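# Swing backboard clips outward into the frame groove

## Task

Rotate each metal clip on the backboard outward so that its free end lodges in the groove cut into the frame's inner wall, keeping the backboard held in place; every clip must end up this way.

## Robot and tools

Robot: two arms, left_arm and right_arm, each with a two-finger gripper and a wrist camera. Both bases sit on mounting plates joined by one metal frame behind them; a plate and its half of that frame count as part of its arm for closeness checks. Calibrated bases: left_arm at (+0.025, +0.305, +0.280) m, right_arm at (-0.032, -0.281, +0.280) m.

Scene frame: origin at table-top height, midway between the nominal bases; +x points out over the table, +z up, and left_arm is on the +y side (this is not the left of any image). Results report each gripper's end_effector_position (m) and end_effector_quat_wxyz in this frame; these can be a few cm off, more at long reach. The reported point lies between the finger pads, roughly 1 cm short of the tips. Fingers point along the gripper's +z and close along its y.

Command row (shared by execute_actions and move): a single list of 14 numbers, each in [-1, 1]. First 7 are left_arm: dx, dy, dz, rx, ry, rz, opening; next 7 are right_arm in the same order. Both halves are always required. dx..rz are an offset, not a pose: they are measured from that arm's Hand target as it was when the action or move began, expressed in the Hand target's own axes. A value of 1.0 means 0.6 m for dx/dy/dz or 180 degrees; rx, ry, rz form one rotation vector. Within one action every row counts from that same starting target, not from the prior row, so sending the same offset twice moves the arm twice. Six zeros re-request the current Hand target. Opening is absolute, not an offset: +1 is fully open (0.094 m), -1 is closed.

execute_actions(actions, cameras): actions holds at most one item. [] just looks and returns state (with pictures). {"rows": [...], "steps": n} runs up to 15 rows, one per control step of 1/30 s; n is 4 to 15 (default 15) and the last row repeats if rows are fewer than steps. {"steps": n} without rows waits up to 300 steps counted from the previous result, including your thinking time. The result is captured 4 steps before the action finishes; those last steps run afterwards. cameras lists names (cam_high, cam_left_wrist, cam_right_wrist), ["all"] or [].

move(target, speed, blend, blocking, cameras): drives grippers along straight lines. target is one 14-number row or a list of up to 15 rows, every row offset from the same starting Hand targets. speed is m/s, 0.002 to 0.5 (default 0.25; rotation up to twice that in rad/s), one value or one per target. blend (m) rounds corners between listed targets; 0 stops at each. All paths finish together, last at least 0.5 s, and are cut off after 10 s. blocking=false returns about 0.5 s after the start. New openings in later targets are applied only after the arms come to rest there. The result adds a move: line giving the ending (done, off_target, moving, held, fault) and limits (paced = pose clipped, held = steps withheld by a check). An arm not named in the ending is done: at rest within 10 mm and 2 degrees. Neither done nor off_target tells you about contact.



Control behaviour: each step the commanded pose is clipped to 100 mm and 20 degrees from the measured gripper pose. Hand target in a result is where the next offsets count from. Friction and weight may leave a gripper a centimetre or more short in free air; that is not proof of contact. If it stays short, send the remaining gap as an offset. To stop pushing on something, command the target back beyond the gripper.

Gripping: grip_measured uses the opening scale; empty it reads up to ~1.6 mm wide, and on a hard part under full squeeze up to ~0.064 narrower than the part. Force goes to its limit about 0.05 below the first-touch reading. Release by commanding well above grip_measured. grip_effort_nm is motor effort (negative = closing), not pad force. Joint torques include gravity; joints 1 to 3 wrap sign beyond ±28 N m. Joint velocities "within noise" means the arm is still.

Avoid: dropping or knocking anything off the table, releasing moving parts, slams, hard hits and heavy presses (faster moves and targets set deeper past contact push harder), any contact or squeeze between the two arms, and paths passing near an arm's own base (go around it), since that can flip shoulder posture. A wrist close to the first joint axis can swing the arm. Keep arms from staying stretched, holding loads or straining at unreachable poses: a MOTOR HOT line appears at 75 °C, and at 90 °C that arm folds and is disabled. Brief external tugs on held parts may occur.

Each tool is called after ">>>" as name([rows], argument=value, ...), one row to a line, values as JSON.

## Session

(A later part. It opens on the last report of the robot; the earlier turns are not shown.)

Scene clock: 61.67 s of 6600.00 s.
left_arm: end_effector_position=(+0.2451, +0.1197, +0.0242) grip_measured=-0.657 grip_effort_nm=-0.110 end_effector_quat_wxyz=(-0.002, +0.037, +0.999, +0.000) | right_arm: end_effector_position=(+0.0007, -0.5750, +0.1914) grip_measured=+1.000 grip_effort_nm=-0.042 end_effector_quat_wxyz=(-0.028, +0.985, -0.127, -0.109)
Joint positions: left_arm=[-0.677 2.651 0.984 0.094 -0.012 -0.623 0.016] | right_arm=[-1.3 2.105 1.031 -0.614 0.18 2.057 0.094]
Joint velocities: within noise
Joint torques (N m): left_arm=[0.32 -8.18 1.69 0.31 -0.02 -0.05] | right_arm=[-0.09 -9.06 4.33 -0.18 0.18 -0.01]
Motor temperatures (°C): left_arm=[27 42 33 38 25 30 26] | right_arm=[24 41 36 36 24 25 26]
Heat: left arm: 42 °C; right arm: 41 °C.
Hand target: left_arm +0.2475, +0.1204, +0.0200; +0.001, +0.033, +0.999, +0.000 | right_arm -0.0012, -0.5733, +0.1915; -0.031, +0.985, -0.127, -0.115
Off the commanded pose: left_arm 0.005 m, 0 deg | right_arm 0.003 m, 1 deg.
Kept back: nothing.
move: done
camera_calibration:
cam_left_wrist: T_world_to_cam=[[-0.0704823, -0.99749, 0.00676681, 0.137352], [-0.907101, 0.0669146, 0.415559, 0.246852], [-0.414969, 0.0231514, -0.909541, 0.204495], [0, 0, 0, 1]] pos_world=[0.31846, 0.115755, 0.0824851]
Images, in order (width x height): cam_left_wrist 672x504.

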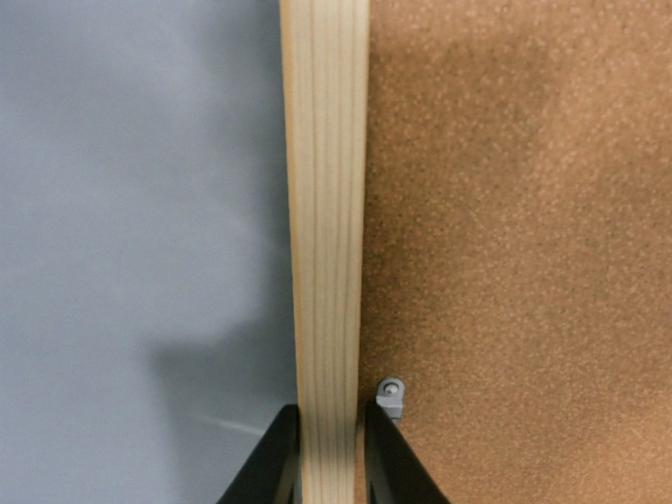

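>>> move(target=[0,0,0,0,0,0,0.064,0,0,0,0,0,0,1], cameras=["cam_left_wrist"], speed=0.1)

>>> zoom_image(camera="cam_left_wrist", region=[280, 330, 480, 470])

>>> move(target=[0,0,0.005,0,0,0,0.064,0,0,0,0,0,0,1], cameras=["cam_left_wrist"], speed=0.1)

Scene clock: 62.67 s of 6600.00 s.
left_arm: end_effector_position=(+0.2451, +0.1197, +0.0242) grip_measured=+0.061 grip_effort_nm=0.159 end_effector_quat_wxyz=(-0.002, +0.037, +0.999, +0.000) | right_arm: end_effector_position=(+0.0007, -0.5750, +0.1914) grip_measured=+1.000 grip_effort_nm=-0.032 end_effector_quat_wxyz=(-0.028, +0.985, -0.127, -0.109)
Joint positions: left_arm=[-0.677 2.651 0.984 0.094 -0.012 -0.623 0.05] | right_arm=[-1.3 2.105 1.031 -0.614 0.18 2.057 0.094]
Joint velocities: within noise
Joint torques (N m): left_arm=[0.31 -8.16 1.68 0.31 -0.04 -0.05] | right_arm=[0.01 -9.13 4.31 -0.17 0.21 0.01]
Motor temperatures (°C): left_arm=[27 41 33 38 25 29 26] | right_arm=[24 41 36 36 24 25 26]
Heat: left arm: 41 °C; right arm: 41 °C.
Hand target: left_arm +0.2475, +0.1204, +0.0200; +0.000, +0.033, +0.999, +0.000 | right_arm -0.0012, -0.5733, +0.1915; -0.031, +0.985, -0.127, -0.115
Off the commanded pose: left_arm 0.005 m, 0 deg | right_arm 0.003 m, 1 deg.
Kept back: nothing.
move: done
camera_calibration:
cam_left_wrist: T_world_to_cam=[[-0.0704823, -0.99749, 0.00676681, 0.137352], [-0.907101, 0.0669146, 0.415559, 0.246852], [-0.414969, 0.0231514, -0.909541, 0.204495], [0, 0, 0, 1]] pos_world=[0.31846, 0.115755, 0.0824851]
Images, in order (width x height): cam_left_wrist 672x504.

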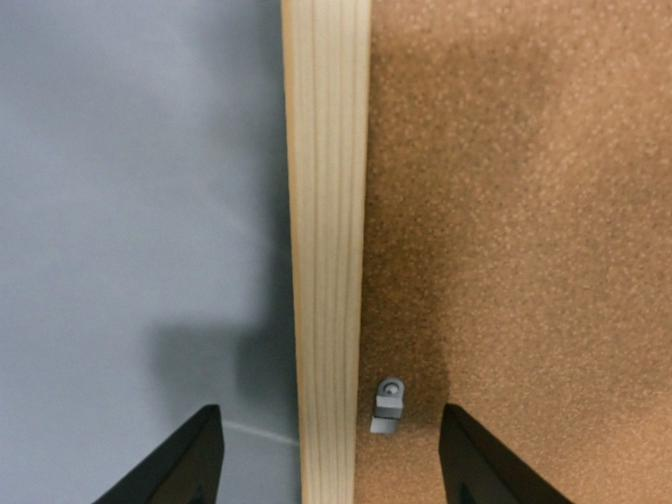

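Scaled by 2.520 from the camera's 672x504 image, which has a finer 960x720 frame.

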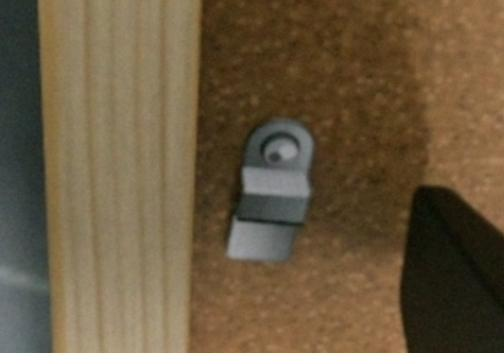

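Scene clock: 63.57 s of 6600.00 s.
left_arm: end_effector_position=(+0.2457, +0.1191, +0.0214) grip_measured=+0.061 grip_effort_nm=0.159 end_effector_quat_wxyz=(-0.001, +0.037, +0.999, +0.000) | right_arm: end_effector_position=(+0.0007, -0.5750, +0.1914) grip_measured=+1.000 grip_effort_nm=-0.042 end_effector_quat_wxyz=(-0.028, +0.985, -0.127, -0.109)
Joint positions: left_arm=[-0.677 2.662 0.991 0.1 -0.012 -0.623 0.05] | right_arm=[-1.3 2.105 1.031 -0.614 0.18 2.057 0.094]
Joint velocities: within noise
Joint torques (N m): left_arm=[0.34 -8.14 1.59 0.31 -0.03 -0.05] | right_arm=[-0.06 -9.02 4.33 -0.21 0.18 0]
Motor temperatures (°C): left_arm=[27 41 33 38 25 29 26] | right_arm=[24 41 36 36 24 25 26]
Heat: left arm: 41 °C; right arm: 41 °C.
Hand target: left_arm +0.2474, +0.1204, +0.0170; +0.000, +0.033, +0.999, +0.000 | right_arm -0.0012, -0.5733, +0.1915; -0.031, +0.985, -0.127, -0.115
Off the commanded pose: left_arm 0.005 m, 0 deg | right_arm 0.003 m, 1 deg.
Kept back: nothing.
move: done
camera_calibration:
cam_left_wrist: T_world_to_cam=[[-0.0704669, -0.997483, 0.00788464, 0.136852], [-0.90771, 0.0673986, 0.41415, 0.248671], [-0.413639, 0.0220269, -0.910175, 0.20208], [0, 0, 0, 1]] pos_world=[0.318953, 0.115296, 0.0798623]
Images, in order (width x height): cam_left_wrist 672x504.

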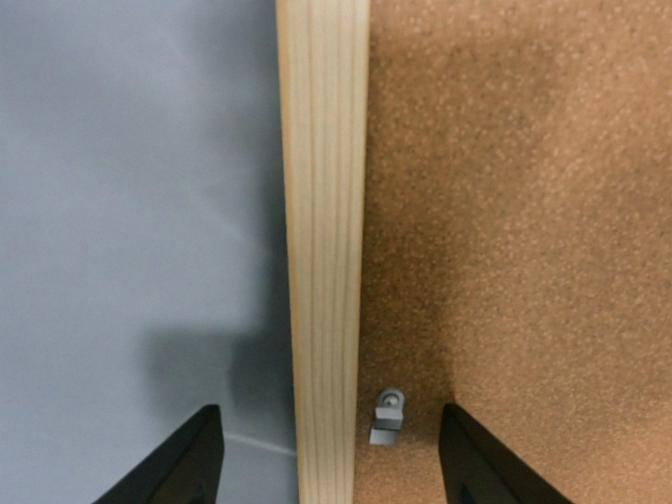

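>>> move(target=[0.006,0,-0.02,0,0,0,0.064,0,0,0,0,0,0,1], cameras=[], speed=0.1)

>>> move(target=[0,0,0.0235,0,0,0,0.064,0,0,0,0,0,0,1], cameras=["cam_left_wrist"], speed=0.1)

Scene clock: 64.50 s of 6600.00 s.
left_arm: end_effector_position=(+0.2396, +0.1242, +0.0225) grip_measured=+0.061 grip_effort_nm=0.154 end_effector_quat_wxyz=(-0.007, +0.036, +0.999, +0.004) | right_arm: end_effector_position=(+0.0007, -0.5750, +0.1914) grip_measured=+1.000 grip_effort_nm=-0.032 end_effector_quat_wxyz=(-0.028, +0.985, -0.127, -0.109)
Joint positions: left_arm=[-0.677 2.656 0.97 0.101 -0.012 -0.625 0.05] | right_arm=[-1.3 2.105 1.031 -0.614 0.18 2.057 0.094]
Joint velocities: within noise
Joint torques (N m): left_arm=[-0.31 -11.79 0.34 0.17 -0.02 -0.11] | right_arm=[-0.13 -9.11 4.41 -0.17 0.2 -0.03]
Motor temperatures (°C): left_arm=[27 41 33 38 25 29 26] | right_arm=[24 41 36 36 24 25 26]
Heat: left arm: 41 °C; right arm: 41 °C.
Hand target: left_arm +0.2438, +0.1207, +0.0289; +0.000, +0.033, +0.999, +0.000 | right_arm -0.0012, -0.5733, +0.1915; -0.031, +0.985, -0.127, -0.115
Off the commanded pose: left_arm 0.009 m, 1 deg | right_arm 0.003 m, 1 deg.
Kept back: nothing.
move: done
No camera images: "cameras" was empty.

Scene clock: 65.20 s of 6600.00 s.
left_arm: end_effector_position=(+0.2426, +0.1217, +0.0209) grip_measured=+0.061 grip_effort_nm=0.154 end_effector_quat_wxyz=(-0.003, +0.036, +0.999, +0.001) | right_arm: end_effector_position=(+0.0007, -0.5750, +0.1914) grip_measured=+1.000 grip_effort_nm=-0.032 end_effector_quat_wxyz=(-0.028, +0.985, -0.127, -0.109)
Joint positions: left_arm=[-0.677 2.663 0.98 0.108 -0.012 -0.625 0.05] | right_arm=[-1.3 2.105 1.031 -0.614 0.18 2.057 0.094]
Joint velocities: within noise
Joint torques (N m): left_arm=[-0.24 -7.54 1.76 0.37 -0.03 -0.1] | right_arm=[0.13 -9.18 4.37 -0.19 0.18 0.03]
Motor temperatures (°C): left_arm=[27 41 33 38 25 29 26] | right_arm=[24 41 36 36 24 25 26]
Heat: left arm: 41 °C; right arm: 41 °C.
Hand target: left_arm +0.2439, +0.1207, +0.0149; +0.000, +0.033, +0.999, +0.000 | right_arm -0.0012, -0.5733, +0.1915; -0.031, +0.985, -0.127, -0.115
Off the commanded pose: left_arm 0.006 m, 1 deg | right_arm 0.003 m, 1 deg.
Kept back: nothing.
move: done
camera_calibration:
cam_left_wrist: T_world_to_cam=[[-0.0689845, -0.997604, 0.00519266, 0.138907], [-0.906348, 0.0648474, 0.417527, 0.245852], [-0.416863, 0.0240965, -0.90865, 0.200734], [0, 0, 0, 1]] pos_world=[0.316088, 0.117794, 0.0790258]
Images, in order (width x height): cam_left_wrist 672x504.

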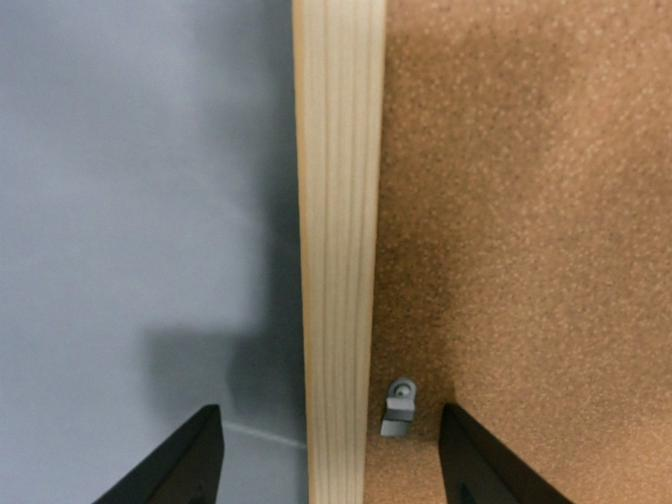

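>>> move(target=[0,0,-0.001,0,0,0,-0.6,0,0,0,0,0,0,1], cameras=["cam_left_wrist"], speed=0.1)

>>> zoom_image(camera="cam_left_wrist", region=[230, 330, 430, 470])

Scene clock: 66.13 s of 6600.00 s.
left_arm: end_effector_position=(+0.2444, +0.1191, +0.0210) grip_measured=-0.596 grip_effort_nm=-0.188 end_effector_quat_wxyz=(-0.001, +0.036, +0.999, -0.004) | right_arm: end_effector_position=(+0.0007, -0.5750, +0.1914) grip_measured=+1.000 grip_effort_nm=-0.037 end_effector_quat_wxyz=(-0.028, +0.985, -0.127, -0.109)
Joint positions: left_arm=[-0.676 2.663 0.983 0.114 -0.007 -0.625 0.019] | right_arm=[-1.3 2.105 1.031 -0.614 0.18 2.057 0.094]
Joint velocities: within noise
Joint torques (N m): left_arm=[-0.28 -7.77 1.46 0.32 -0.07 -0.11] | right_arm=[-0.05 -9.05 4.25 -0.18 0.18 0]
Motor temperatures (°C): left_arm=[27 41 33 38 25 29 26] | right_arm=[24 41 36 36 24 25 26]
Heat: left arm: 41 °C; right arm: 41 °C.
Hand target: left_arm +0.2439, +0.1205, +0.0155; +0.000, +0.033, +0.999, +0.000 | right_arm -0.0012, -0.5733, +0.1915; -0.031, +0.985, -0.127, -0.115
Off the commanded pose: left_arm 0.006 m, 1 deg | right_arm 0.003 m, 1 deg.
Kept back: nothing.
move: done
camera_calibration:
cam_left_wrist: T_world_to_cam=[[-0.0685092, -0.997544, 0.0145795, 0.136176], [-0.907976, 0.0683999, 0.413403, 0.247701], [-0.413385, 0.0150841, -0.910432, 0.201908], [0, 0, 0, 1]] pos_world=[0.317701, 0.115853, 0.0794377]
Images, in order (width x height): cam_left_wrist 672x504.

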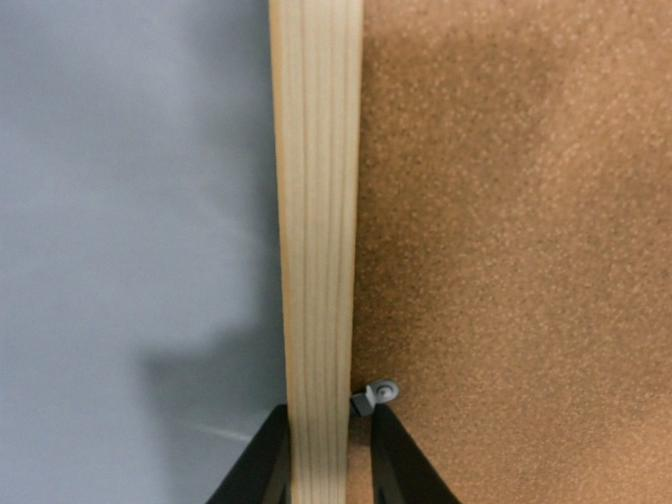

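Scaled by 2.520 from the camera's 672x504 image, which has a finer 960x720 frame.

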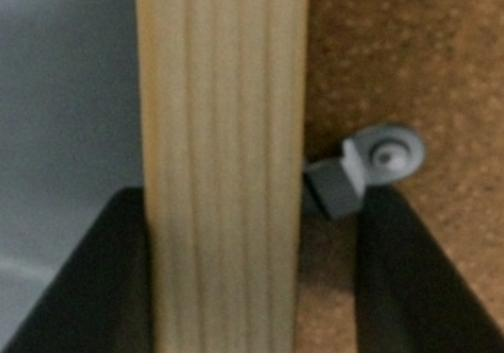

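>>> move(target=[0,0,0,0,0,0,-0.68,0,0,0,0,0,0,1], cameras=["cam_left_wrist"], speed=0.1)

>>> zoom_image(camera="cam_left_wrist", region=[230, 330, 430, 470])

Scene clock: 67.07 s of 6600.00 s.
left_arm: end_effector_position=(+0.2442, +0.1202, +0.0210) grip_measured=-0.677 grip_effort_nm=-0.154 end_effector_quat_wxyz=(-0.001, +0.036, +0.999, -0.001) | right_arm: end_effector_position=(+0.0007, -0.5750, +0.1914) grip_measured=+1.000 grip_effort_nm=-0.037 end_effector_quat_wxyz=(-0.028, +0.985, -0.127, -0.109)
Joint positions: left_arm=[-0.676 2.663 0.983 0.11 -0.011 -0.625 0.015] | right_arm=[-1.3 2.105 1.031 -0.614 0.18 2.057 0.094]
Joint velocities: within noise
Joint torques (N m): left_arm=[-0.29 -7.76 1.47 0.34 -0.04 -0.1] | right_arm=[-0.2 -9.05 4.41 -0.17 0.18 0.02]
Motor temperatures (°C): left_arm=[27 41 33 38 25 29 26] | right_arm=[24 41 36 36 24 25 26]
Heat: left arm: 41 °C; right arm: 41 °C.
Hand target: left_arm +0.2439, +0.1205, +0.0155; +0.001, +0.033, +0.999, +0.000 | right_arm -0.0012, -0.5733, +0.1915; -0.031, +0.985, -0.127, -0.115
Off the commanded pose: left_arm 0.006 m, 0 deg | right_arm 0.003 m, 1 deg.
Kept back: nothing.
move: done
camera_calibration:
cam_left_wrist: T_world_to_cam=[[-0.0685488, -0.997603, 0.00947602, 0.137351], [-0.907896, 0.0663164, 0.413918, 0.247651], [-0.413554, 0.0197703, -0.910265, 0.201272], [0, 0, 0, 1]] pos_world=[0.317493, 0.11662, 0.0794025]
Images, in order (width x height): cam_left_wrist 672x504.

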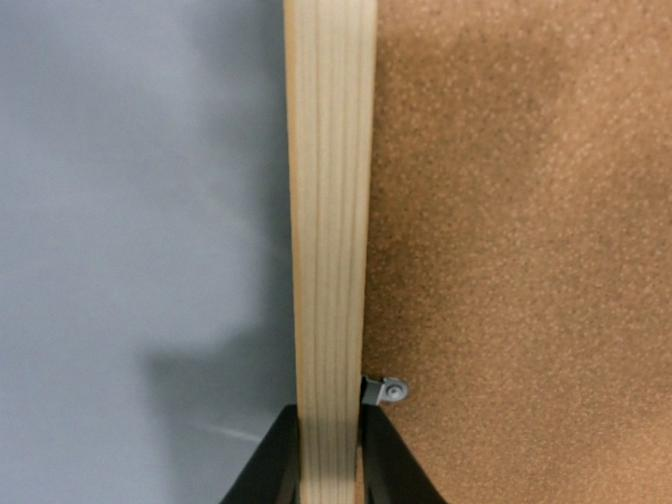

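Scaled by 2.520 from the camera's 672x504 image, which has a finer 960x720 frame.

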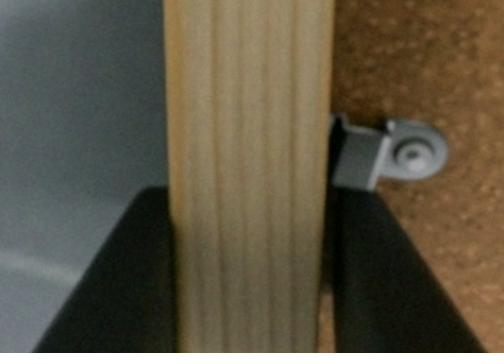

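>>> move([
  [0,0,0,0,0,0,0.064,0,0,0,0,0,0,1],
  [0,0,-0.07,0,0,0,0.064,0,0,0,0,0,0,1],
  [-0.0115,-0.2715,-0.07,0,0,0,0.064,0,0,0,0,0,0,1],
  [-0.0115,-0.2715,-0.035,0,0,0,0.064,0,0,0,0,0,0,1],
], cameras=["cam_left_wrist"], speed=0.15)

Scene clock: 70.23 s of 6600.00 s.
left_arm: end_effector_position=(+0.2381, -0.0410, +0.0380) grip_measured=+0.061 grip_effort_nm=0.159 end_effector_quat_wxyz=(+0.001, +0.038, +0.999, -0.002) | right_arm: end_effector_position=(+0.0007, -0.5750, +0.1914) grip_measured=+1.000 grip_effort_nm=-0.037 end_effector_quat_wxyz=(-0.028, +0.985, -0.127, -0.109)
Joint positions: left_arm=[-0.997 2.767 1.544 -0.348 -0.012 -0.942 0.05] | right_arm=[-1.3 2.105 1.031 -0.614 0.18 2.057 0.094]
Joint velocities: within noise
Joint torques (N m): left_arm=[-0.12 -11.6 4.6 0.12 -0.02 -0.1] | right_arm=[-0.05 -9.01 4.33 -0.2 0.22 0.01]
Motor temperatures (°C): left_arm=[27 41 33 38 25 29 26] | right_arm=[24 41 36 36 24 25 26]
Heat: left arm: 41 °C; right arm: 41 °C.
Hand target: left_arm +0.2398, -0.0424, +0.0365; +0.000, +0.033, +0.999, +0.000 | right_arm -0.0012, -0.5733, +0.1915; -0.031, +0.985, -0.127, -0.115
Off the commanded pose: left_arm 0.003 m, 1 deg | right_arm 0.003 m, 1 deg.
Kept back: nothing.
move: done
camera_calibration:
cam_left_wrist: T_world_to_cam=[[-0.0719766, -0.997344, 0.0111167, -0.0232829], [-0.90907, 0.0701837, 0.410689, 0.246329], [-0.410378, 0.0194541, -0.911708, 0.216793], [0, 0, 0, 1]] pos_world=[0.311222, -0.0447268, 0.0967462]
Images, in order (width x height): cam_left_wrist 672x504.

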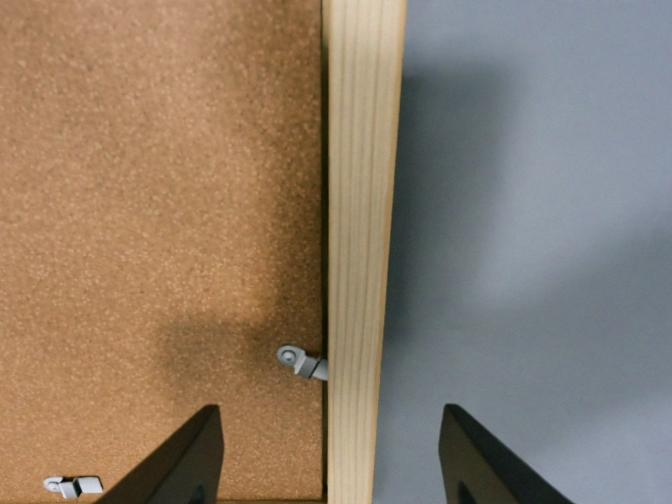

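>>> move(target=[-0.001,-0.0043,0.0245,0,0,0,0.064,0,0,0,0,0,0,1], cameras=["cam_left_wrist"], speed=0.1)

Scene clock: 71.23 s of 6600.00 s.
left_arm: end_effector_position=(+0.2385, -0.0419, +0.0257) grip_measured=+0.061 grip_effort_nm=0.159 end_effector_quat_wxyz=(-0.001, +0.037, +0.999, +0.001) | right_arm: end_effector_position=(+0.0007, -0.5750, +0.1914) grip_measured=+1.000 grip_effort_nm=-0.037 end_effector_quat_wxyz=(-0.028, +0.985, -0.127, -0.109)
Joint positions: left_arm=[-0.997 2.813 1.583 -0.348 -0.012 -0.944 0.05] | right_arm=[-1.3 2.105 1.031 -0.614 0.18 2.057 0.094]
Joint velocities: within noise
Joint torques (N m): left_arm=[-0.27 -11.14 4.77 0.2 -0.02 -0.11] | right_arm=[-0.17 -9.09 4.37 -0.21 0.23 0]
Motor temperatures (°C): left_arm=[27 41 33 38 25 29 26] | right_arm=[24 41 36 36 24 25 26]
Heat: left arm: 41 °C; right arm: 41 °C.
Hand target: left_arm +0.2402, -0.0450, +0.0218; +0.000, +0.034, +0.999, +0.000 | right_arm -0.0012, -0.5733, +0.1915; -0.031, +0.985, -0.127, -0.115
Off the commanded pose: left_arm 0.005 m, 0 deg | right_arm 0.003 m, 1 deg.
Kept back: nothing.
move: done
camera_calibration:
cam_left_wrist: T_world_to_cam=[[-0.0701391, -0.997523, 0.00523673, -0.0243452], [-0.907621, 0.0659941, 0.414571, 0.251208], [-0.41389, 0.0243247, -0.910002, 0.206678], [0, 0, 0, 1]] pos_world=[0.311836, -0.0458905, 0.0840609]
Images, in order (width x height): cam_left_wrist 672x504.

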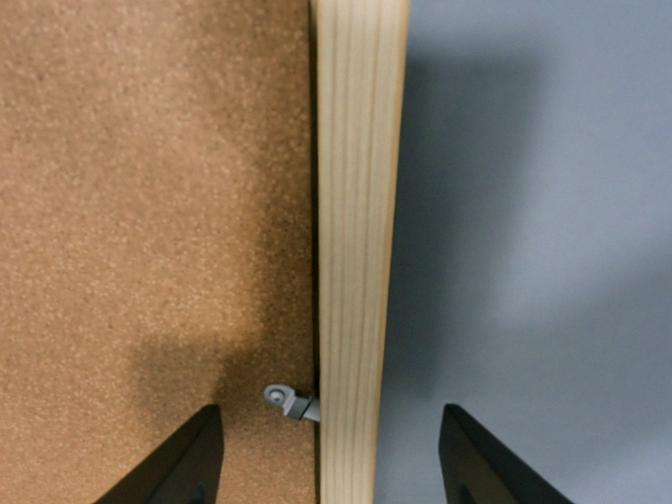

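>>> move(target=[0,0,0.0035,0,0,0,-0.5,0,0,0,0,0,0,1], cameras=["cam_left_wrist"], speed=0.1)

>>> move(target=[0,0,0.0,0,0,0,-0.69,0,0,0,0,0,0,1], cameras=["cam_left_wrist"], speed=0.1)

>>> zoom_image(camera="cam_left_wrist", region=[230, 330, 430, 470])

Scene clock: 72.17 s of 6600.00 s.
left_arm: end_effector_position=(+0.2391, -0.0429, +0.0251) grip_measured=-0.497 grip_effort_nm=-0.110 end_effector_quat_wxyz=(-0.001, +0.036, +0.999, +0.000) | right_arm: end_effector_position=(+0.0007, -0.5750, +0.1914) grip_measured=+1.000 grip_effort_nm=-0.032 end_effector_quat_wxyz=(-0.028, +0.985, -0.127, -0.109)
Joint positions: left_arm=[-0.997 2.816 1.588 -0.348 -0.012 -0.944 0.024] | right_arm=[-1.3 2.105 1.031 -0.614 0.18 2.057 0.094]
Joint velocities: within noise
Joint torques (N m): left_arm=[-0.27 -10.86 4.71 0.23 -0.02 -0.11] | right_arm=[-0.03 -9.02 4.33 -0.21 0.2 -0.01]
Motor temperatures (°C): left_arm=[27 41 33 38 25 29 26] | right_arm=[23 41 36 36 24 25 26]
Heat: left arm: 41 °C; right arm: 41 °C.
Hand target: left_arm +0.2401, -0.0449, +0.0197; +0.000, +0.033, +0.999, +0.000 | right_arm -0.0012, -0.5733, +0.1915; -0.031, +0.985, -0.127, -0.115
Off the commanded pose: left_arm 0.006 m, 0 deg | right_arm 0.003 m, 1 deg.
Kept back: nothing.
move: done
camera_calibration:
cam_left_wrist: T_world_to_cam=[[-0.0697393, -0.997542, 0.00678418, -0.0254311], [-0.908063, 0.0662962, 0.413553, 0.252216], [-0.412986, 0.0226804, -0.910455, 0.206139], [0, 0, 0, 1]] pos_world=[0.312387, -0.0467648, 0.0835481]
Images, in order (width x height): cam_left_wrist 672x504.

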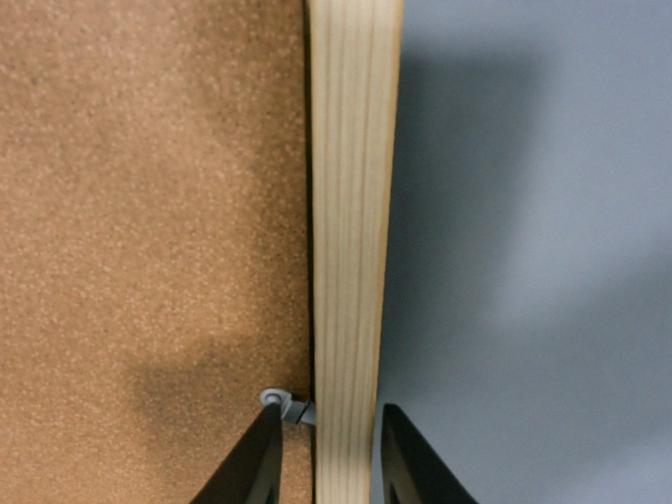

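Scene clock: 72.87 s of 6600.00 s.
left_arm: end_effector_position=(+0.2393, -0.0432, +0.0251) grip_measured=-0.687 grip_effort_nm=-0.755 end_effector_quat_wxyz=(-0.001, +0.033, +0.999, +0.000) | right_arm: end_effector_position=(+0.0007, -0.5750, +0.1914) grip_measured=+1.000 grip_effort_nm=-0.032 end_effector_quat_wxyz=(-0.028, +0.985, -0.127, -0.109)
Joint positions: left_arm=[-0.997 2.816 1.589 -0.347 -0.012 -0.951 0.015] | right_arm=[-1.3 2.105 1.031 -0.614 0.18 2.057 0.094]
Joint velocities: left_arm=[0.017 0.012 -0.002 -0.037 0.022 -0.007 -0.004] | right_arm=[within noise]
Joint torques (N m): left_arm=[-0.27 -10.86 4.68 0.22 -0.03 -0.05] | right_arm=[-0.01 -8.94 4.16 -0.17 0.18 -0.06]
Motor temperatures (°C): left_arm=[27 41 33 38 25 29 26] | right_arm=[23 41 36 36 24 25 26]
Heat: left arm: 41 °C; right arm: 41 °C.
Hand target: left_arm +0.2402, -0.0449, +0.0197; +0.000, +0.033, +0.999, +0.000 | right_arm -0.0012, -0.5733, +0.1915; -0.031, +0.985, -0.127, -0.115
Off the commanded pose: left_arm 0.006 m, 0 deg | right_arm 0.003 m, 1 deg.
Kept back: nothing.
move: done
camera_calibration:
cam_left_wrist: T_world_to_cam=[[-0.0628772, -0.997992, 0.00770641, -0.0274119], [-0.908748, 0.0604432, 0.412945, 0.252315], [-0.412582, 0.0189616, -0.910723, 0.206023], [0, 0, 0, 1]] pos_world=[0.312569, -0.0465141, 0.0836484]
Images, in order (width x height): cam_left_wrist 672x504.

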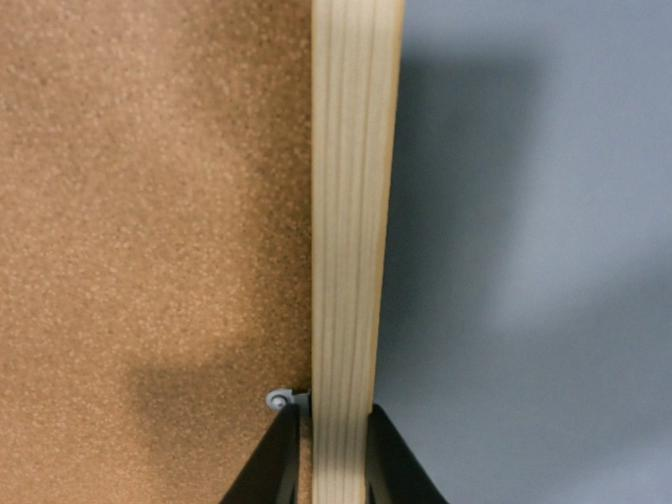

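Scaled by 2.520 from the camera's 672x504 image, which has a finer 960x720 frame.

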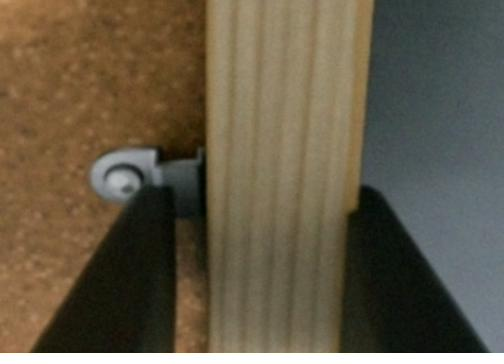

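>>> move([
  [0,0,0,0,0,0,0.064,0,0,0,0,0,0,1],
  [0,0,-0.07,0,0,0,0.064,0,0,0,0,0,0,1],
  [-0.2033,0.0017,-0.07,0,0,0,0.064,0,0,0,0,0,0,1],
  [-0.2033,0.0017,-0.03,0,0,0,0.064,0,0,0,0,0,0,1],
], cameras=["cam_left_wrist"], speed=0.15)

Scene clock: 76.00 s of 6600.00 s.
left_arm: end_effector_position=(+0.3617, -0.0500, +0.0388) grip_measured=+0.061 grip_effort_nm=0.159 end_effector_quat_wxyz=(+0.000, +0.028, +1.000, -0.002) | right_arm: end_effector_position=(+0.0007, -0.5750, +0.1914) grip_measured=+1.000 grip_effort_nm=-0.037 end_effector_quat_wxyz=(-0.028, +0.985, -0.127, -0.109)
Joint positions: left_arm=[-0.79 3.016 2.168 -0.719 -0.011 -0.754 0.05] | right_arm=[-1.3 2.105 1.031 -0.614 0.18 2.057 0.094]
Joint velocities: within noise
Joint torques (N m): left_arm=[-0.5 -13.53 6.42 0.09 -0.04 0.02] | right_arm=[-0.03 -8.98 4.46 -0.17 0.19 -0.01]
Motor temperatures (°C): left_arm=[27 41 33 38 25 29 26] | right_arm=[23 41 36 35 24 25 26]
Heat: left arm: 41 °C; right arm: 41 °C.
Hand target: left_arm +0.3620, -0.0521, +0.0378; +0.000, +0.033, +0.999, +0.000 | right_arm -0.0012, -0.5733, +0.1915; -0.031, +0.985, -0.127, -0.115
Off the commanded pose: left_arm 0.002 m, 1 deg | right_arm 0.003 m, 1 deg.
Kept back: nothing.
move: done
camera_calibration:
cam_left_wrist: T_world_to_cam=[[-0.0529261, -0.998534, 0.0113027, -0.0303631], [-0.909815, 0.0528829, 0.411632, 0.358351], [-0.411626, 0.0115027, -0.91128, 0.26843], [0, 0, 0, 1]] pos_world=[0.434919, -0.052357, 0.0974496]
Images, in order (width x height): cam_left_wrist 672x504.

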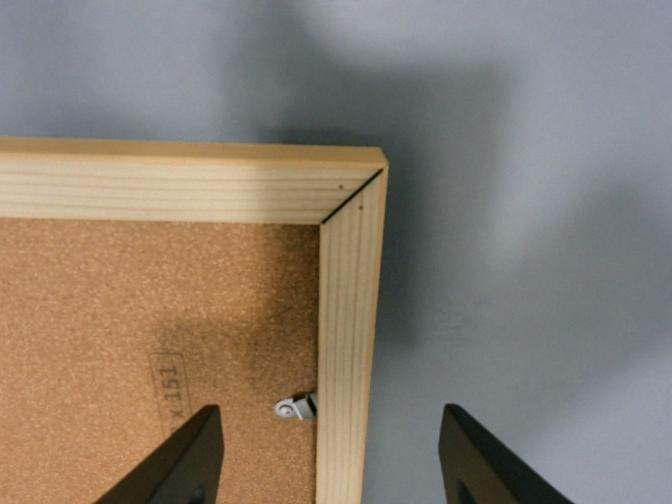

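>>> move(target=[0,-0.003,0.025,0,0,0,0.064,0,0,0,0,0,0,1], cameras=["cam_left_wrist"], speed=0.1)

Scene clock: 77.13 s of 6600.00 s.
left_arm: end_effector_position=(+0.3639, -0.0525, +0.0273) grip_measured=+0.061 grip_effort_nm=0.159 end_effector_quat_wxyz=(+0.002, +0.028, +1.000, -0.004) | right_arm: end_effector_position=(+0.0007, -0.5750, +0.1914) grip_measured=+1.000 grip_effort_nm=-0.037 end_effector_quat_wxyz=(-0.028, +0.985, -0.127, -0.109)
Joint positions: left_arm=[-0.79 3.065 2.222 -0.721 -0.011 -0.754 0.05] | right_arm=[-1.3 2.105 1.031 -0.614 0.18 2.057 0.094]
Joint velocities: within noise
Joint torques (N m): left_arm=[-0.66 -12.94 6.52 0.12 -0.04 0] | right_arm=[-0.03 -8.96 4.36 -0.21 0.2 0.04]
Motor temperatures (°C): left_arm=[27 41 33 38 25 29 26] | right_arm=[23 41 36 35 24 25 26]
Heat: left arm: 41 °C; right arm: 41 °C.
Hand target: left_arm +0.3619, -0.0538, +0.0227; +0.000, +0.033, +0.999, +0.000 | right_arm -0.0012, -0.5733, +0.1915; -0.031, +0.985, -0.127, -0.115
Off the commanded pose: left_arm 0.005 m, 1 deg | right_arm 0.003 m, 1 deg.
Kept back: nothing.
move: done
camera_calibration:
cam_left_wrist: T_world_to_cam=[[-0.0532848, -0.998475, 0.014445, -0.0325793], [-0.911093, 0.0545325, 0.408579, 0.365851], [-0.408743, 0.00861031, -0.912609, 0.257663], [0, 0, 0, 1]] pos_world=[0.436906, -0.0546989, 0.0861373]
Images, in order (width x height): cam_left_wrist 672x504.

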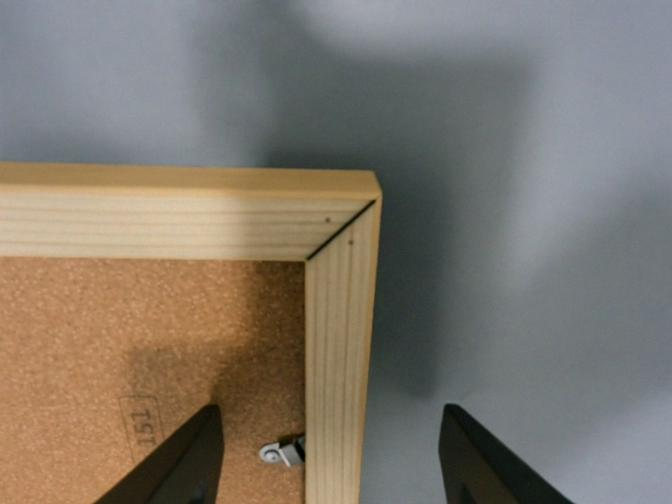

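>>> move(target=[0.003,0,0.005,0,0,0,-0.5,0,0,0,0,0,0,1], cameras=["cam_left_wrist"], speed=0.1)

>>> zoom_image(camera="cam_left_wrist", region=[230, 360, 430, 500])

Scene clock: 78.07 s of 6600.00 s.
left_arm: end_effector_position=(+0.3639, -0.0525, +0.0273) grip_measured=-0.497 grip_effort_nm=-0.115 end_effector_quat_wxyz=(+0.002, +0.028, +1.000, -0.004) | right_arm: end_effector_position=(+0.0007, -0.5750, +0.1914) grip_measured=+1.000 grip_effort_nm=-0.037 end_effector_quat_wxyz=(-0.028, +0.985, -0.127, -0.109)
Joint positions: left_arm=[-0.79 3.065 2.222 -0.721 -0.011 -0.754 0.024] | right_arm=[-1.3 2.105 1.031 -0.614 0.18 2.057 0.094]
Joint velocities: within noise
Joint torques (N m): left_arm=[-0.9 -12.62 6.02 0.2 -0.04 -0.02] | right_arm=[-0.13 -9.11 4.4 -0.19 0.24 0]
Motor temperatures (°C): left_arm=[27 42 33 38 25 29 26] | right_arm=[23 41 36 35 24 25 26]
Heat: left arm: 42 °C; right arm: 41 °C.
Hand target: left_arm +0.3601, -0.0537, +0.0197; +0.000, +0.033, +0.999, +0.000 | right_arm -0.0012, -0.5733, +0.1915; -0.031, +0.985, -0.127, -0.115
Off the commanded pose: left_arm 0.008 m, 1 deg | right_arm 0.003 m, 1 deg.
Kept back: nothing.
move: done
camera_calibration:
cam_left_wrist: T_world_to_cam=[[-0.0532848, -0.998475, 0.014445, -0.0325793], [-0.911093, 0.0545325, 0.408579, 0.365851], [-0.408743, 0.00861031, -0.912609, 0.257663], [0, 0, 0, 1]] pos_world=[0.436906, -0.0546989, 0.0861373]
Images, in order (width x height): cam_left_wrist 672x504.

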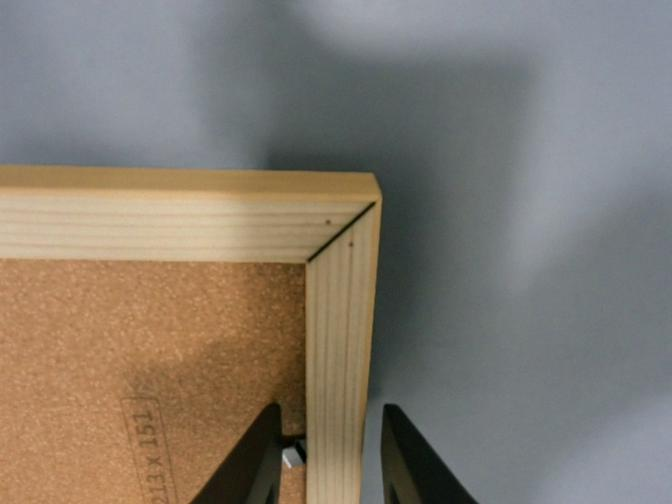

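Scaled by 2.520 from the camera's 672x504 image, which has a finer 960x720 frame.

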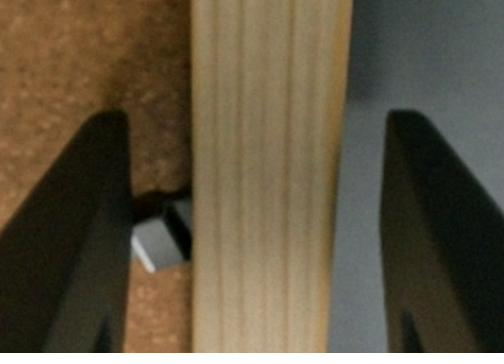

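>>> move(target=[0.0,0,0.005,0,0,0,-0.5,0,0,0,0,0,0,1], cameras=[], speed=0.1)

>>> move(target=[0.0,0,0,0,0,0,-0.68,0,0,0,0,0,0,1], cameras=["cam_left_wrist"], speed=0.1)

>>> zoom_image(camera="cam_left_wrist", region=[230, 360, 430, 500])

Scene clock: 79.00 s of 6600.00 s.
left_arm: end_effector_position=(+0.3633, -0.0522, +0.0259) grip_measured=-0.497 grip_effort_nm=-0.105 end_effector_quat_wxyz=(+0.001, +0.028, +1.000, -0.003) | right_arm: end_effector_position=(+0.0007, -0.5750, +0.1914) grip_measured=+1.000 grip_effort_nm=-0.037 end_effector_quat_wxyz=(-0.028, +0.985, -0.127, -0.109)
Joint positions: left_arm=[-0.79 3.07 2.226 -0.723 -0.011 -0.754 0.024] | right_arm=[-1.3 2.105 1.031 -0.614 0.18 2.057 0.094]
Joint velocities: within noise
Joint torques (N m): left_arm=[-0.85 -12.16 6.35 0.24 -0.04 -0.02] | right_arm=[-0.23 -9.03 4.27 -0.15 0.17 -0.01]
Motor temperatures (°C): left_arm=[27 42 33 38 25 29 26] | right_arm=[23 41 36 35 24 25 26]
Heat: left arm: 42 °C; right arm: 41 °C.
Hand target: left_arm +0.3600, -0.0538, +0.0167; +0.000, +0.034, +0.999, +0.000 | right_arm -0.0012, -0.5733, +0.1915; -0.031, +0.985, -0.127, -0.115
Off the commanded pose: left_arm 0.010 m, 1 deg | right_arm 0.003 m, 1 deg.
Kept back: nothing.
move: done
No camera images: "cameras" was empty.

Scene clock: 79.70 s of 6600.00 s.
left_arm: end_effector_position=(+0.3636, -0.0529, +0.0260) grip_measured=-0.677 grip_effort_nm=-0.115 end_effector_quat_wxyz=(+0.003, +0.029, +1.000, -0.003) | right_arm: end_effector_position=(+0.0007, -0.5750, +0.1914) grip_measured=+1.000 grip_effort_nm=-0.037 end_effector_quat_wxyz=(-0.028, +0.985, -0.127, -0.109)
Joint positions: left_arm=[-0.792 3.07 2.227 -0.721 -0.014 -0.754 0.015] | right_arm=[-1.3 2.105 1.031 -0.614 0.18 2.057 0.094]
Joint velocities: within noise
Joint torques (N m): left_arm=[-0.73 -12.14 6.37 0.21 -0.01 -0.02] | right_arm=[-0.1 -8.98 4.4 -0.16 0.2 -0.01]
Motor temperatures (°C): left_arm=[27 42 33 38 25 29 26] | right_arm=[23 41 36 35 24 25 26]
Heat: left arm: 42 °C; right arm: 41 °C.
Hand target: left_arm +0.3601, -0.0537, +0.0167; +0.000, +0.033, +0.999, +0.000 | right_arm -0.0012, -0.5733, +0.1915; -0.031, +0.985, -0.127, -0.115
Off the commanded pose: left_arm 0.010 m, 1 deg | right_arm 0.003 m, 1 deg.
Kept back: nothing.
move: done
camera_calibration:
cam_left_wrist: T_world_to_cam=[[-0.0551948, -0.998397, 0.0125206, -0.0321906], [-0.911786, 0.0555094, 0.406897, 0.366446], [-0.40694, 0.0110425, -0.913388, 0.255868], [0, 0, 0, 1]] pos_world=[0.436467, -0.0553056, 0.0850037]
Images, in order (width x height): cam_left_wrist 672x504.

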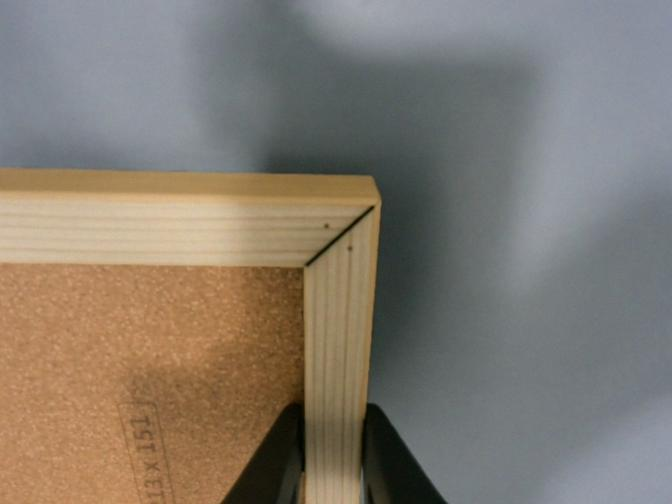

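Scaled by 2.520 from the camera's 672x504 image, which has a finer 960x720 frame.

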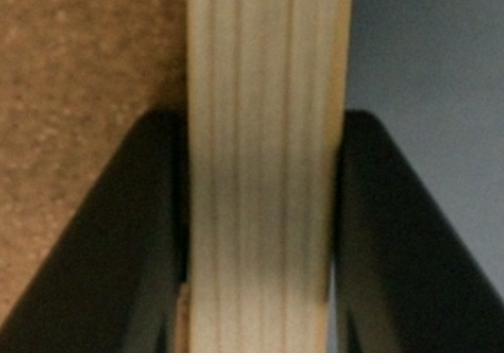

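>>> move([
  [0,0,0,0,0,0,0.064,0,0,0,0,0,0,1],
  [0,0,-0.05,0,0,0,0.064,0,0,0,0,0,0,1],
], cameras=["cam_left_wrist"], speed=0.15)

>>> zoom_image(camera="cam_left_wrist", region=[200, 330, 400, 470])

>>> move(target=[-0.0853,0.1585,-0.0222,0,0,0.5,0.19,0,0,0,0,0,0,1], cameras=["cam_left_wrist"], speed=0.25)

Scene clock: 82.17 s of 6600.00 s.
left_arm: end_effector_position=(+0.3588, -0.0486, +0.0323) grip_measured=+0.061 grip_effort_nm=0.159 end_effector_quat_wxyz=(-0.004, +0.030, +1.000, +0.003) | right_arm: end_effector_position=(+0.0007, -0.5750, +0.1914) grip_measured=+1.000 grip_effort_nm=-0.037 end_effector_quat_wxyz=(-0.028, +0.985, -0.127, -0.109)
Joint positions: left_arm=[-0.793 3.039 2.187 -0.73 -0.013 -0.754 0.05] | right_arm=[-1.3 2.105 1.031 -0.614 0.18 2.057 0.094]
Joint velocities: within noise
Joint torques (N m): left_arm=[-0.69 -18.1 3.55 0.08 -0.01 -0.03] | right_arm=[-0.17 -9.07 4.37 -0.22 0.22 0.01]
Motor temperatures (°C): left_arm=[27 43 33 37 25 29 26] | right_arm=[23 41 36 35 24 25 26]
Heat: left arm: 43 °C; right arm: 41 °C.
Hand target: left_arm +0.3600, -0.0537, +0.0468; +0.000, +0.033, +0.999, +0.000 | right_arm -0.0012, -0.5733, +0.1915; -0.031, +0.985, -0.127, -0.115
Off the commanded pose: left_arm 0.015 m, 1 deg | right_arm 0.003 m, 1 deg.
Kept back: nothing.
move: off_target (left_arm)
camera_calibration:
cam_left_wrist: T_world_to_cam=[[-0.0565007, -0.998402, 0.000500306, -0.0273882], [-0.906511, 0.0515105, 0.419028, 0.356765], [-0.418385, 0.0232219, -0.907973, 0.264159], [0, 0, 0, 1]] pos_world=[0.432384, -0.0518559, 0.0903686]
Images, in order (width x height): cam_left_wrist 672x504.

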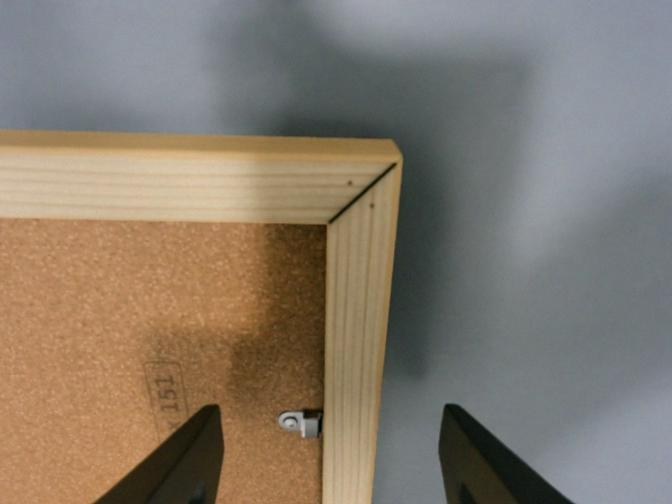

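Scaled by 2.520 from the camera's 672x504 image, which has a finer 960x720 frame.

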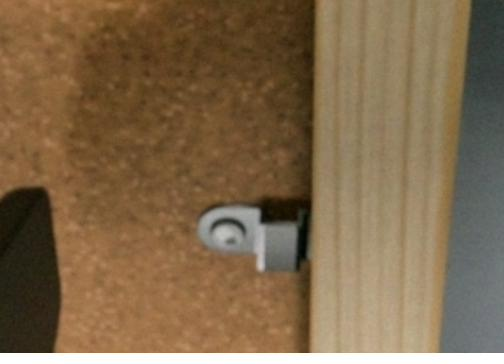

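Scene clock: 85.90 s of 6600.00 s.
left_arm: end_effector_position=(+0.4080, +0.0422, +0.0459) grip_measured=+0.187 grip_effort_nm=0.159 end_effector_quat_wxyz=(-0.017, +0.728, +0.685, -0.003) | right_arm: end_effector_position=(+0.0007, -0.5750, +0.1914) grip_measured=+1.000 grip_effort_nm=-0.037 end_effector_quat_wxyz=(-0.028, +0.985, -0.127, -0.109)
Joint positions: left_arm=[-0.581 2.927 2.004 -0.681 -0.015 1.029 0.056] | right_arm=[-1.3 2.105 1.031 -0.614 0.18 2.057 0.094]
Joint velocities: within noise
Joint torques (N m): left_arm=[0.05 -17.76 3.32 0.25 0 0.02] | right_arm=[-0.16 -9.02 4.26 -0.21 0.21 -0.05]
Motor temperatures (°C): left_arm=[27 45 33 37 25 29 26] | right_arm=[23 41 36 35 24 25 26]
Heat: left arm: 45 °C; right arm: 41 °C.
Hand target: left_arm +0.4175, +0.0377, +0.0602; +0.000, +0.730, +0.683, +0.000 | right_arm -0.0012, -0.5733, +0.1915; -0.031, +0.985, -0.127, -0.115
Off the commanded pose: left_arm 0.018 m, 2 deg | right_arm 0.003 m, 1 deg.
Kept back: nothing.
move: off_target (left_arm)
camera_calibration:
cam_left_wrist: T_world_to_cam=[[-0.997713, 0.0569137, 0.0364574, 0.403898], [0.0670676, 0.900527, 0.429596, -0.0425364], [-0.00838105, 0.431058, -0.902285, 0.110242], [0, 0, 0, 1]] pos_world=[0.406751, -0.0322031, 0.103019]
Images, in order (width x height): cam_left_wrist 672x504.

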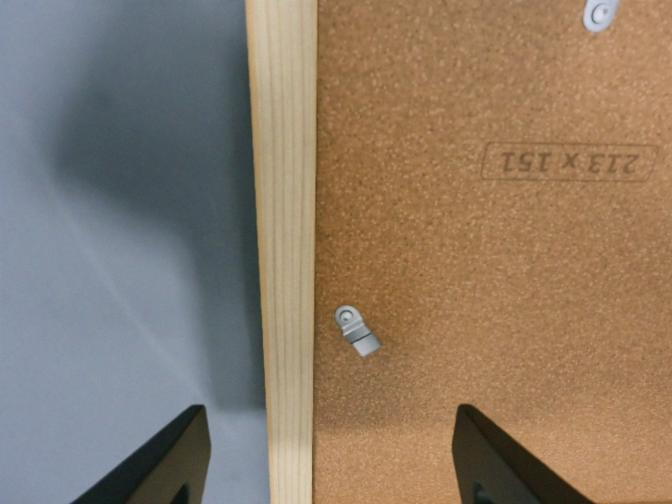

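>>> move([
  [-0.0057,0.0072,-0.03,0,0,0,0.19,0,0,0,0,0,0,1],
  [-0.0057,0.0072,0.05,0,0,0,0.19,0,0,0,0,0,0,1],
], cameras=["cam_left_wrist"], speed=0.15)

Scene clock: 87.37 s of 6600.00 s.
left_arm: end_effector_position=(+0.4160, +0.0366, +0.0315) grip_measured=+0.187 grip_effort_nm=0.154 end_effector_quat_wxyz=(-0.007, +0.729, +0.685, -0.001) | right_arm: end_effector_position=(+0.0007, -0.5750, +0.1914) grip_measured=+1.000 grip_effort_nm=-0.042 end_effector_quat_wxyz=(-0.028, +0.985, -0.127, -0.109)
Joint positions: left_arm=[-0.581 2.99 2.077 -0.67 -0.015 1.032 0.056] | right_arm=[-1.3 2.105 1.031 -0.614 0.18 2.057 0.094]
Joint velocities: within noise
Joint torques (N m): left_arm=[-0.01 -13.33 6.09 0.22 0 0.02] | right_arm=[-0.03 -9.01 4.14 -0.21 0.19 0]
Motor temperatures (°C): left_arm=[27 45 33 37 25 29 26] | right_arm=[23 41 36 35 24 25 26]
Heat: left arm: 45 °C; right arm: 41 °C.
Hand target: left_arm +0.4216, +0.0340, +0.0301; +0.000, +0.730, +0.683, +0.000 | right_arm -0.0012, -0.5733, +0.1915; -0.031, +0.985, -0.127, -0.115
Off the commanded pose: left_arm 0.006 m, 1 deg | right_arm 0.003 m, 1 deg.
Kept back: nothing.
move: done
camera_calibration:
cam_left_wrist: T_world_to_cam=[[-0.998049, 0.0596212, 0.0185417, 0.41327], [0.0618905, 0.905438, 0.419942, -0.0294731], [0.00824907, 0.42027, -0.907361, 0.0933753], [0, 0, 0, 1]] pos_world=[0.413517, -0.0371964, 0.0894394]
Images, in order (width x height): cam_left_wrist 672x504.

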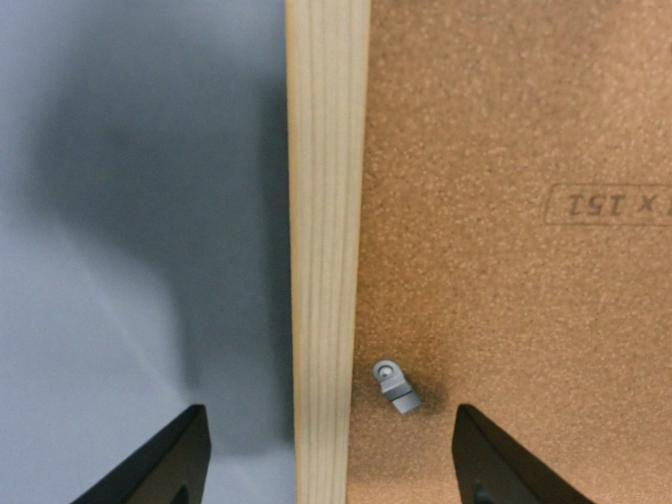

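>>> move(target=[0.002,0.005,0.011,0,0,0,0.19,0,0,0,0,0,0,1], cameras=["cam_left_wrist"], speed=0.1)

Scene clock: 88.40 s of 6600.00 s.
left_arm: end_effector_position=(+0.4215, +0.0345, +0.0283) grip_measured=+0.187 grip_effort_nm=0.159 end_effector_quat_wxyz=(-0.001, +0.730, +0.684, +0.001) | right_arm: end_effector_position=(+0.0007, -0.5750, +0.1914) grip_measured=+1.000 grip_effort_nm=-0.042 end_effector_quat_wxyz=(-0.028, +0.985, -0.127, -0.109)
Joint positions: left_arm=[-0.578 3.011 2.11 -0.67 -0.015 1.037 0.056] | right_arm=[-1.3 2.105 1.031 -0.614 0.18 2.057 0.094]
Joint velocities: within noise
Joint torques (N m): left_arm=[0.2 -12.67 6.37 0.19 0.01 0.03] | right_arm=[-0.18 -8.94 4.36 -0.2 0.24 -0.01]
Motor temperatures (°C): left_arm=[27 45 33 37 25 29 26] | right_arm=[23 41 36 35 24 25 26]
Heat: left arm: 45 °C; right arm: 41 °C.
Hand target: left_arm +0.4248, +0.0350, +0.0236; +0.001, +0.730, +0.683, +0.000 | right_arm -0.0012, -0.5733, +0.1915; -0.031, +0.985, -0.127, -0.115
Off the commanded pose: left_arm 0.006 m, 0 deg | right_arm 0.003 m, 1 deg.
Kept back: nothing.
move: done
camera_calibration:
cam_left_wrist: T_world_to_cam=[[-0.998053, 0.0618323, 0.00813011, 0.419177], [0.0596395, 0.908184, 0.4143, -0.0255867], [0.0182335, 0.413978, -0.910104, 0.0873627], [0, 0, 0, 1]] pos_world=[0.418294, -0.0388474, 0.0867018]
Images, in order (width x height): cam_left_wrist 672x504.

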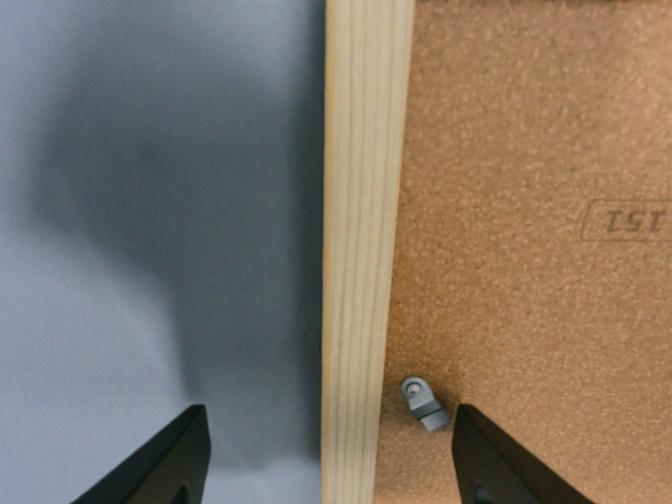

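>>> move(target=[0.002,-0.002,0.007,0,0,0,0.25,0,0,0,0,0,0,1], cameras=["cam_left_wrist"], speed=0.1)

Scene clock: 89.33 s of 6600.00 s.
left_arm: end_effector_position=(+0.4196, +0.0357, +0.0251) grip_measured=+0.247 grip_effort_nm=0.159 end_effector_quat_wxyz=(-0.004, +0.730, +0.683, +0.000) | right_arm: end_effector_position=(+0.0007, -0.5750, +0.1914) grip_measured=+1.000 grip_effort_nm=-0.037 end_effector_quat_wxyz=(-0.028, +0.985, -0.127, -0.109)
Joint positions: left_arm=[-0.578 3.018 2.11 -0.669 -0.015 1.038 0.059] | right_arm=[-1.3 2.105 1.031 -0.614 0.18 2.057 0.094]
Joint velocities: within noise
Joint torques (N m): left_arm=[0.27 -12.59 5.93 0.26 0.01 0.03] | right_arm=[-0.2 -9.06 4.4 -0.22 0.2 0]
Motor temperatures (°C): left_arm=[27 44 33 37 25 29 26] | right_arm=[23 41 36 35 24 25 26]
Heat: left arm: 44 °C; right arm: 41 °C.
Hand target: left_arm +0.4236, +0.0363, +0.0194; +0.000, +0.730, +0.683, +0.000 | right_arm -0.0012, -0.5733, +0.1915; -0.031, +0.985, -0.127, -0.115
Off the commanded pose: left_arm 0.007 m, 1 deg | right_arm 0.003 m, 1 deg.
Kept back: nothing.
move: done
camera_calibration:
cam_left_wrist: T_world_to_cam=[[-0.997927, 0.0630178, 0.0130538, 0.417013], [0.0627153, 0.906772, 0.416932, -0.0266018], [0.0144373, 0.416886, -0.908844, 0.085472], [0, 0, 0, 1]] pos_world=[0.416582, -0.0377896, 0.0833282]
Images, in order (width x height): cam_left_wrist 672x504.

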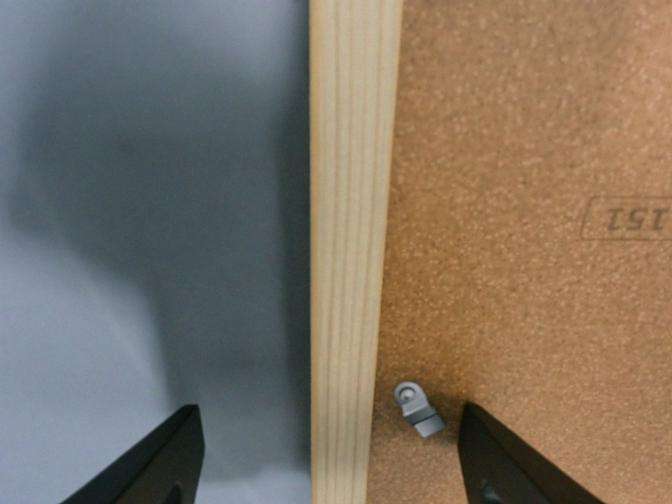

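>>> move(target=[0.0,0,0.002,0,0,0,-0.5,0,0,0,0,0,0,1], cameras=["cam_left_wrist"], speed=0.1)

>>> zoom_image(camera="cam_left_wrist", region=[230, 330, 430, 470])

Scene clock: 90.27 s of 6600.00 s.
left_arm: end_effector_position=(+0.4176, +0.0364, +0.0252) grip_measured=-0.497 grip_effort_nm=-0.154 end_effector_quat_wxyz=(-0.008, +0.731, +0.682, -0.003) | right_arm: end_effector_position=(+0.0007, -0.5750, +0.1914) grip_measured=+1.000 grip_effort_nm=-0.037 end_effector_quat_wxyz=(-0.028, +0.985, -0.127, -0.109)
Joint positions: left_arm=[-0.578 3.018 2.11 -0.677 -0.012 1.041 0.024] | right_arm=[-1.3 2.105 1.031 -0.614 0.18 2.057 0.094]
Joint velocities: within noise
Joint torques (N m): left_arm=[0.27 -12.29 6.11 0.34 -0.02 0] | right_arm=[-0.29 -9.06 4.25 -0.21 0.18 -0.04]
Motor temperatures (°C): left_arm=[27 44 33 37 25 29 26] | right_arm=[23 41 36 35 24 25 26]
Heat: left arm: 44 °C; right arm: 41 °C.
Hand target: left_arm +0.4236, +0.0362, +0.0182; +0.000, +0.730, +0.683, +0.000 | right_arm -0.0012, -0.5733, +0.1915; -0.031, +0.985, -0.127, -0.115
Off the commanded pose: left_arm 0.009 m, 1 deg | right_arm 0.003 m, 1 deg.
Kept back: nothing.
move: done
camera_calibration:
cam_left_wrist: T_world_to_cam=[[-0.997627, 0.0653408, 0.0217088, 0.41456], [0.0684278, 0.905927, 0.417869, -0.0294248], [0.00763726, 0.418363, -0.908248, 0.0880375], [0, 0, 0, 1]] pos_world=[0.414917, -0.0372626, 0.083256]
Images, in order (width x height): cam_left_wrist 672x504.

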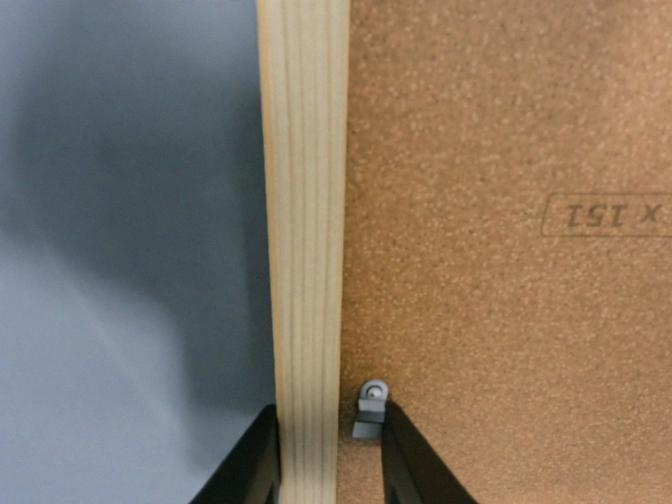

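Scaled by 2.520 from the camera's 672x504 image, which has a finer 960x720 frame.

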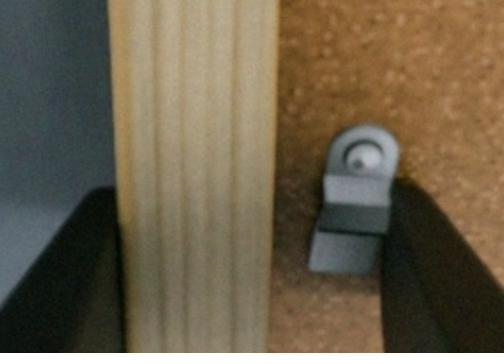

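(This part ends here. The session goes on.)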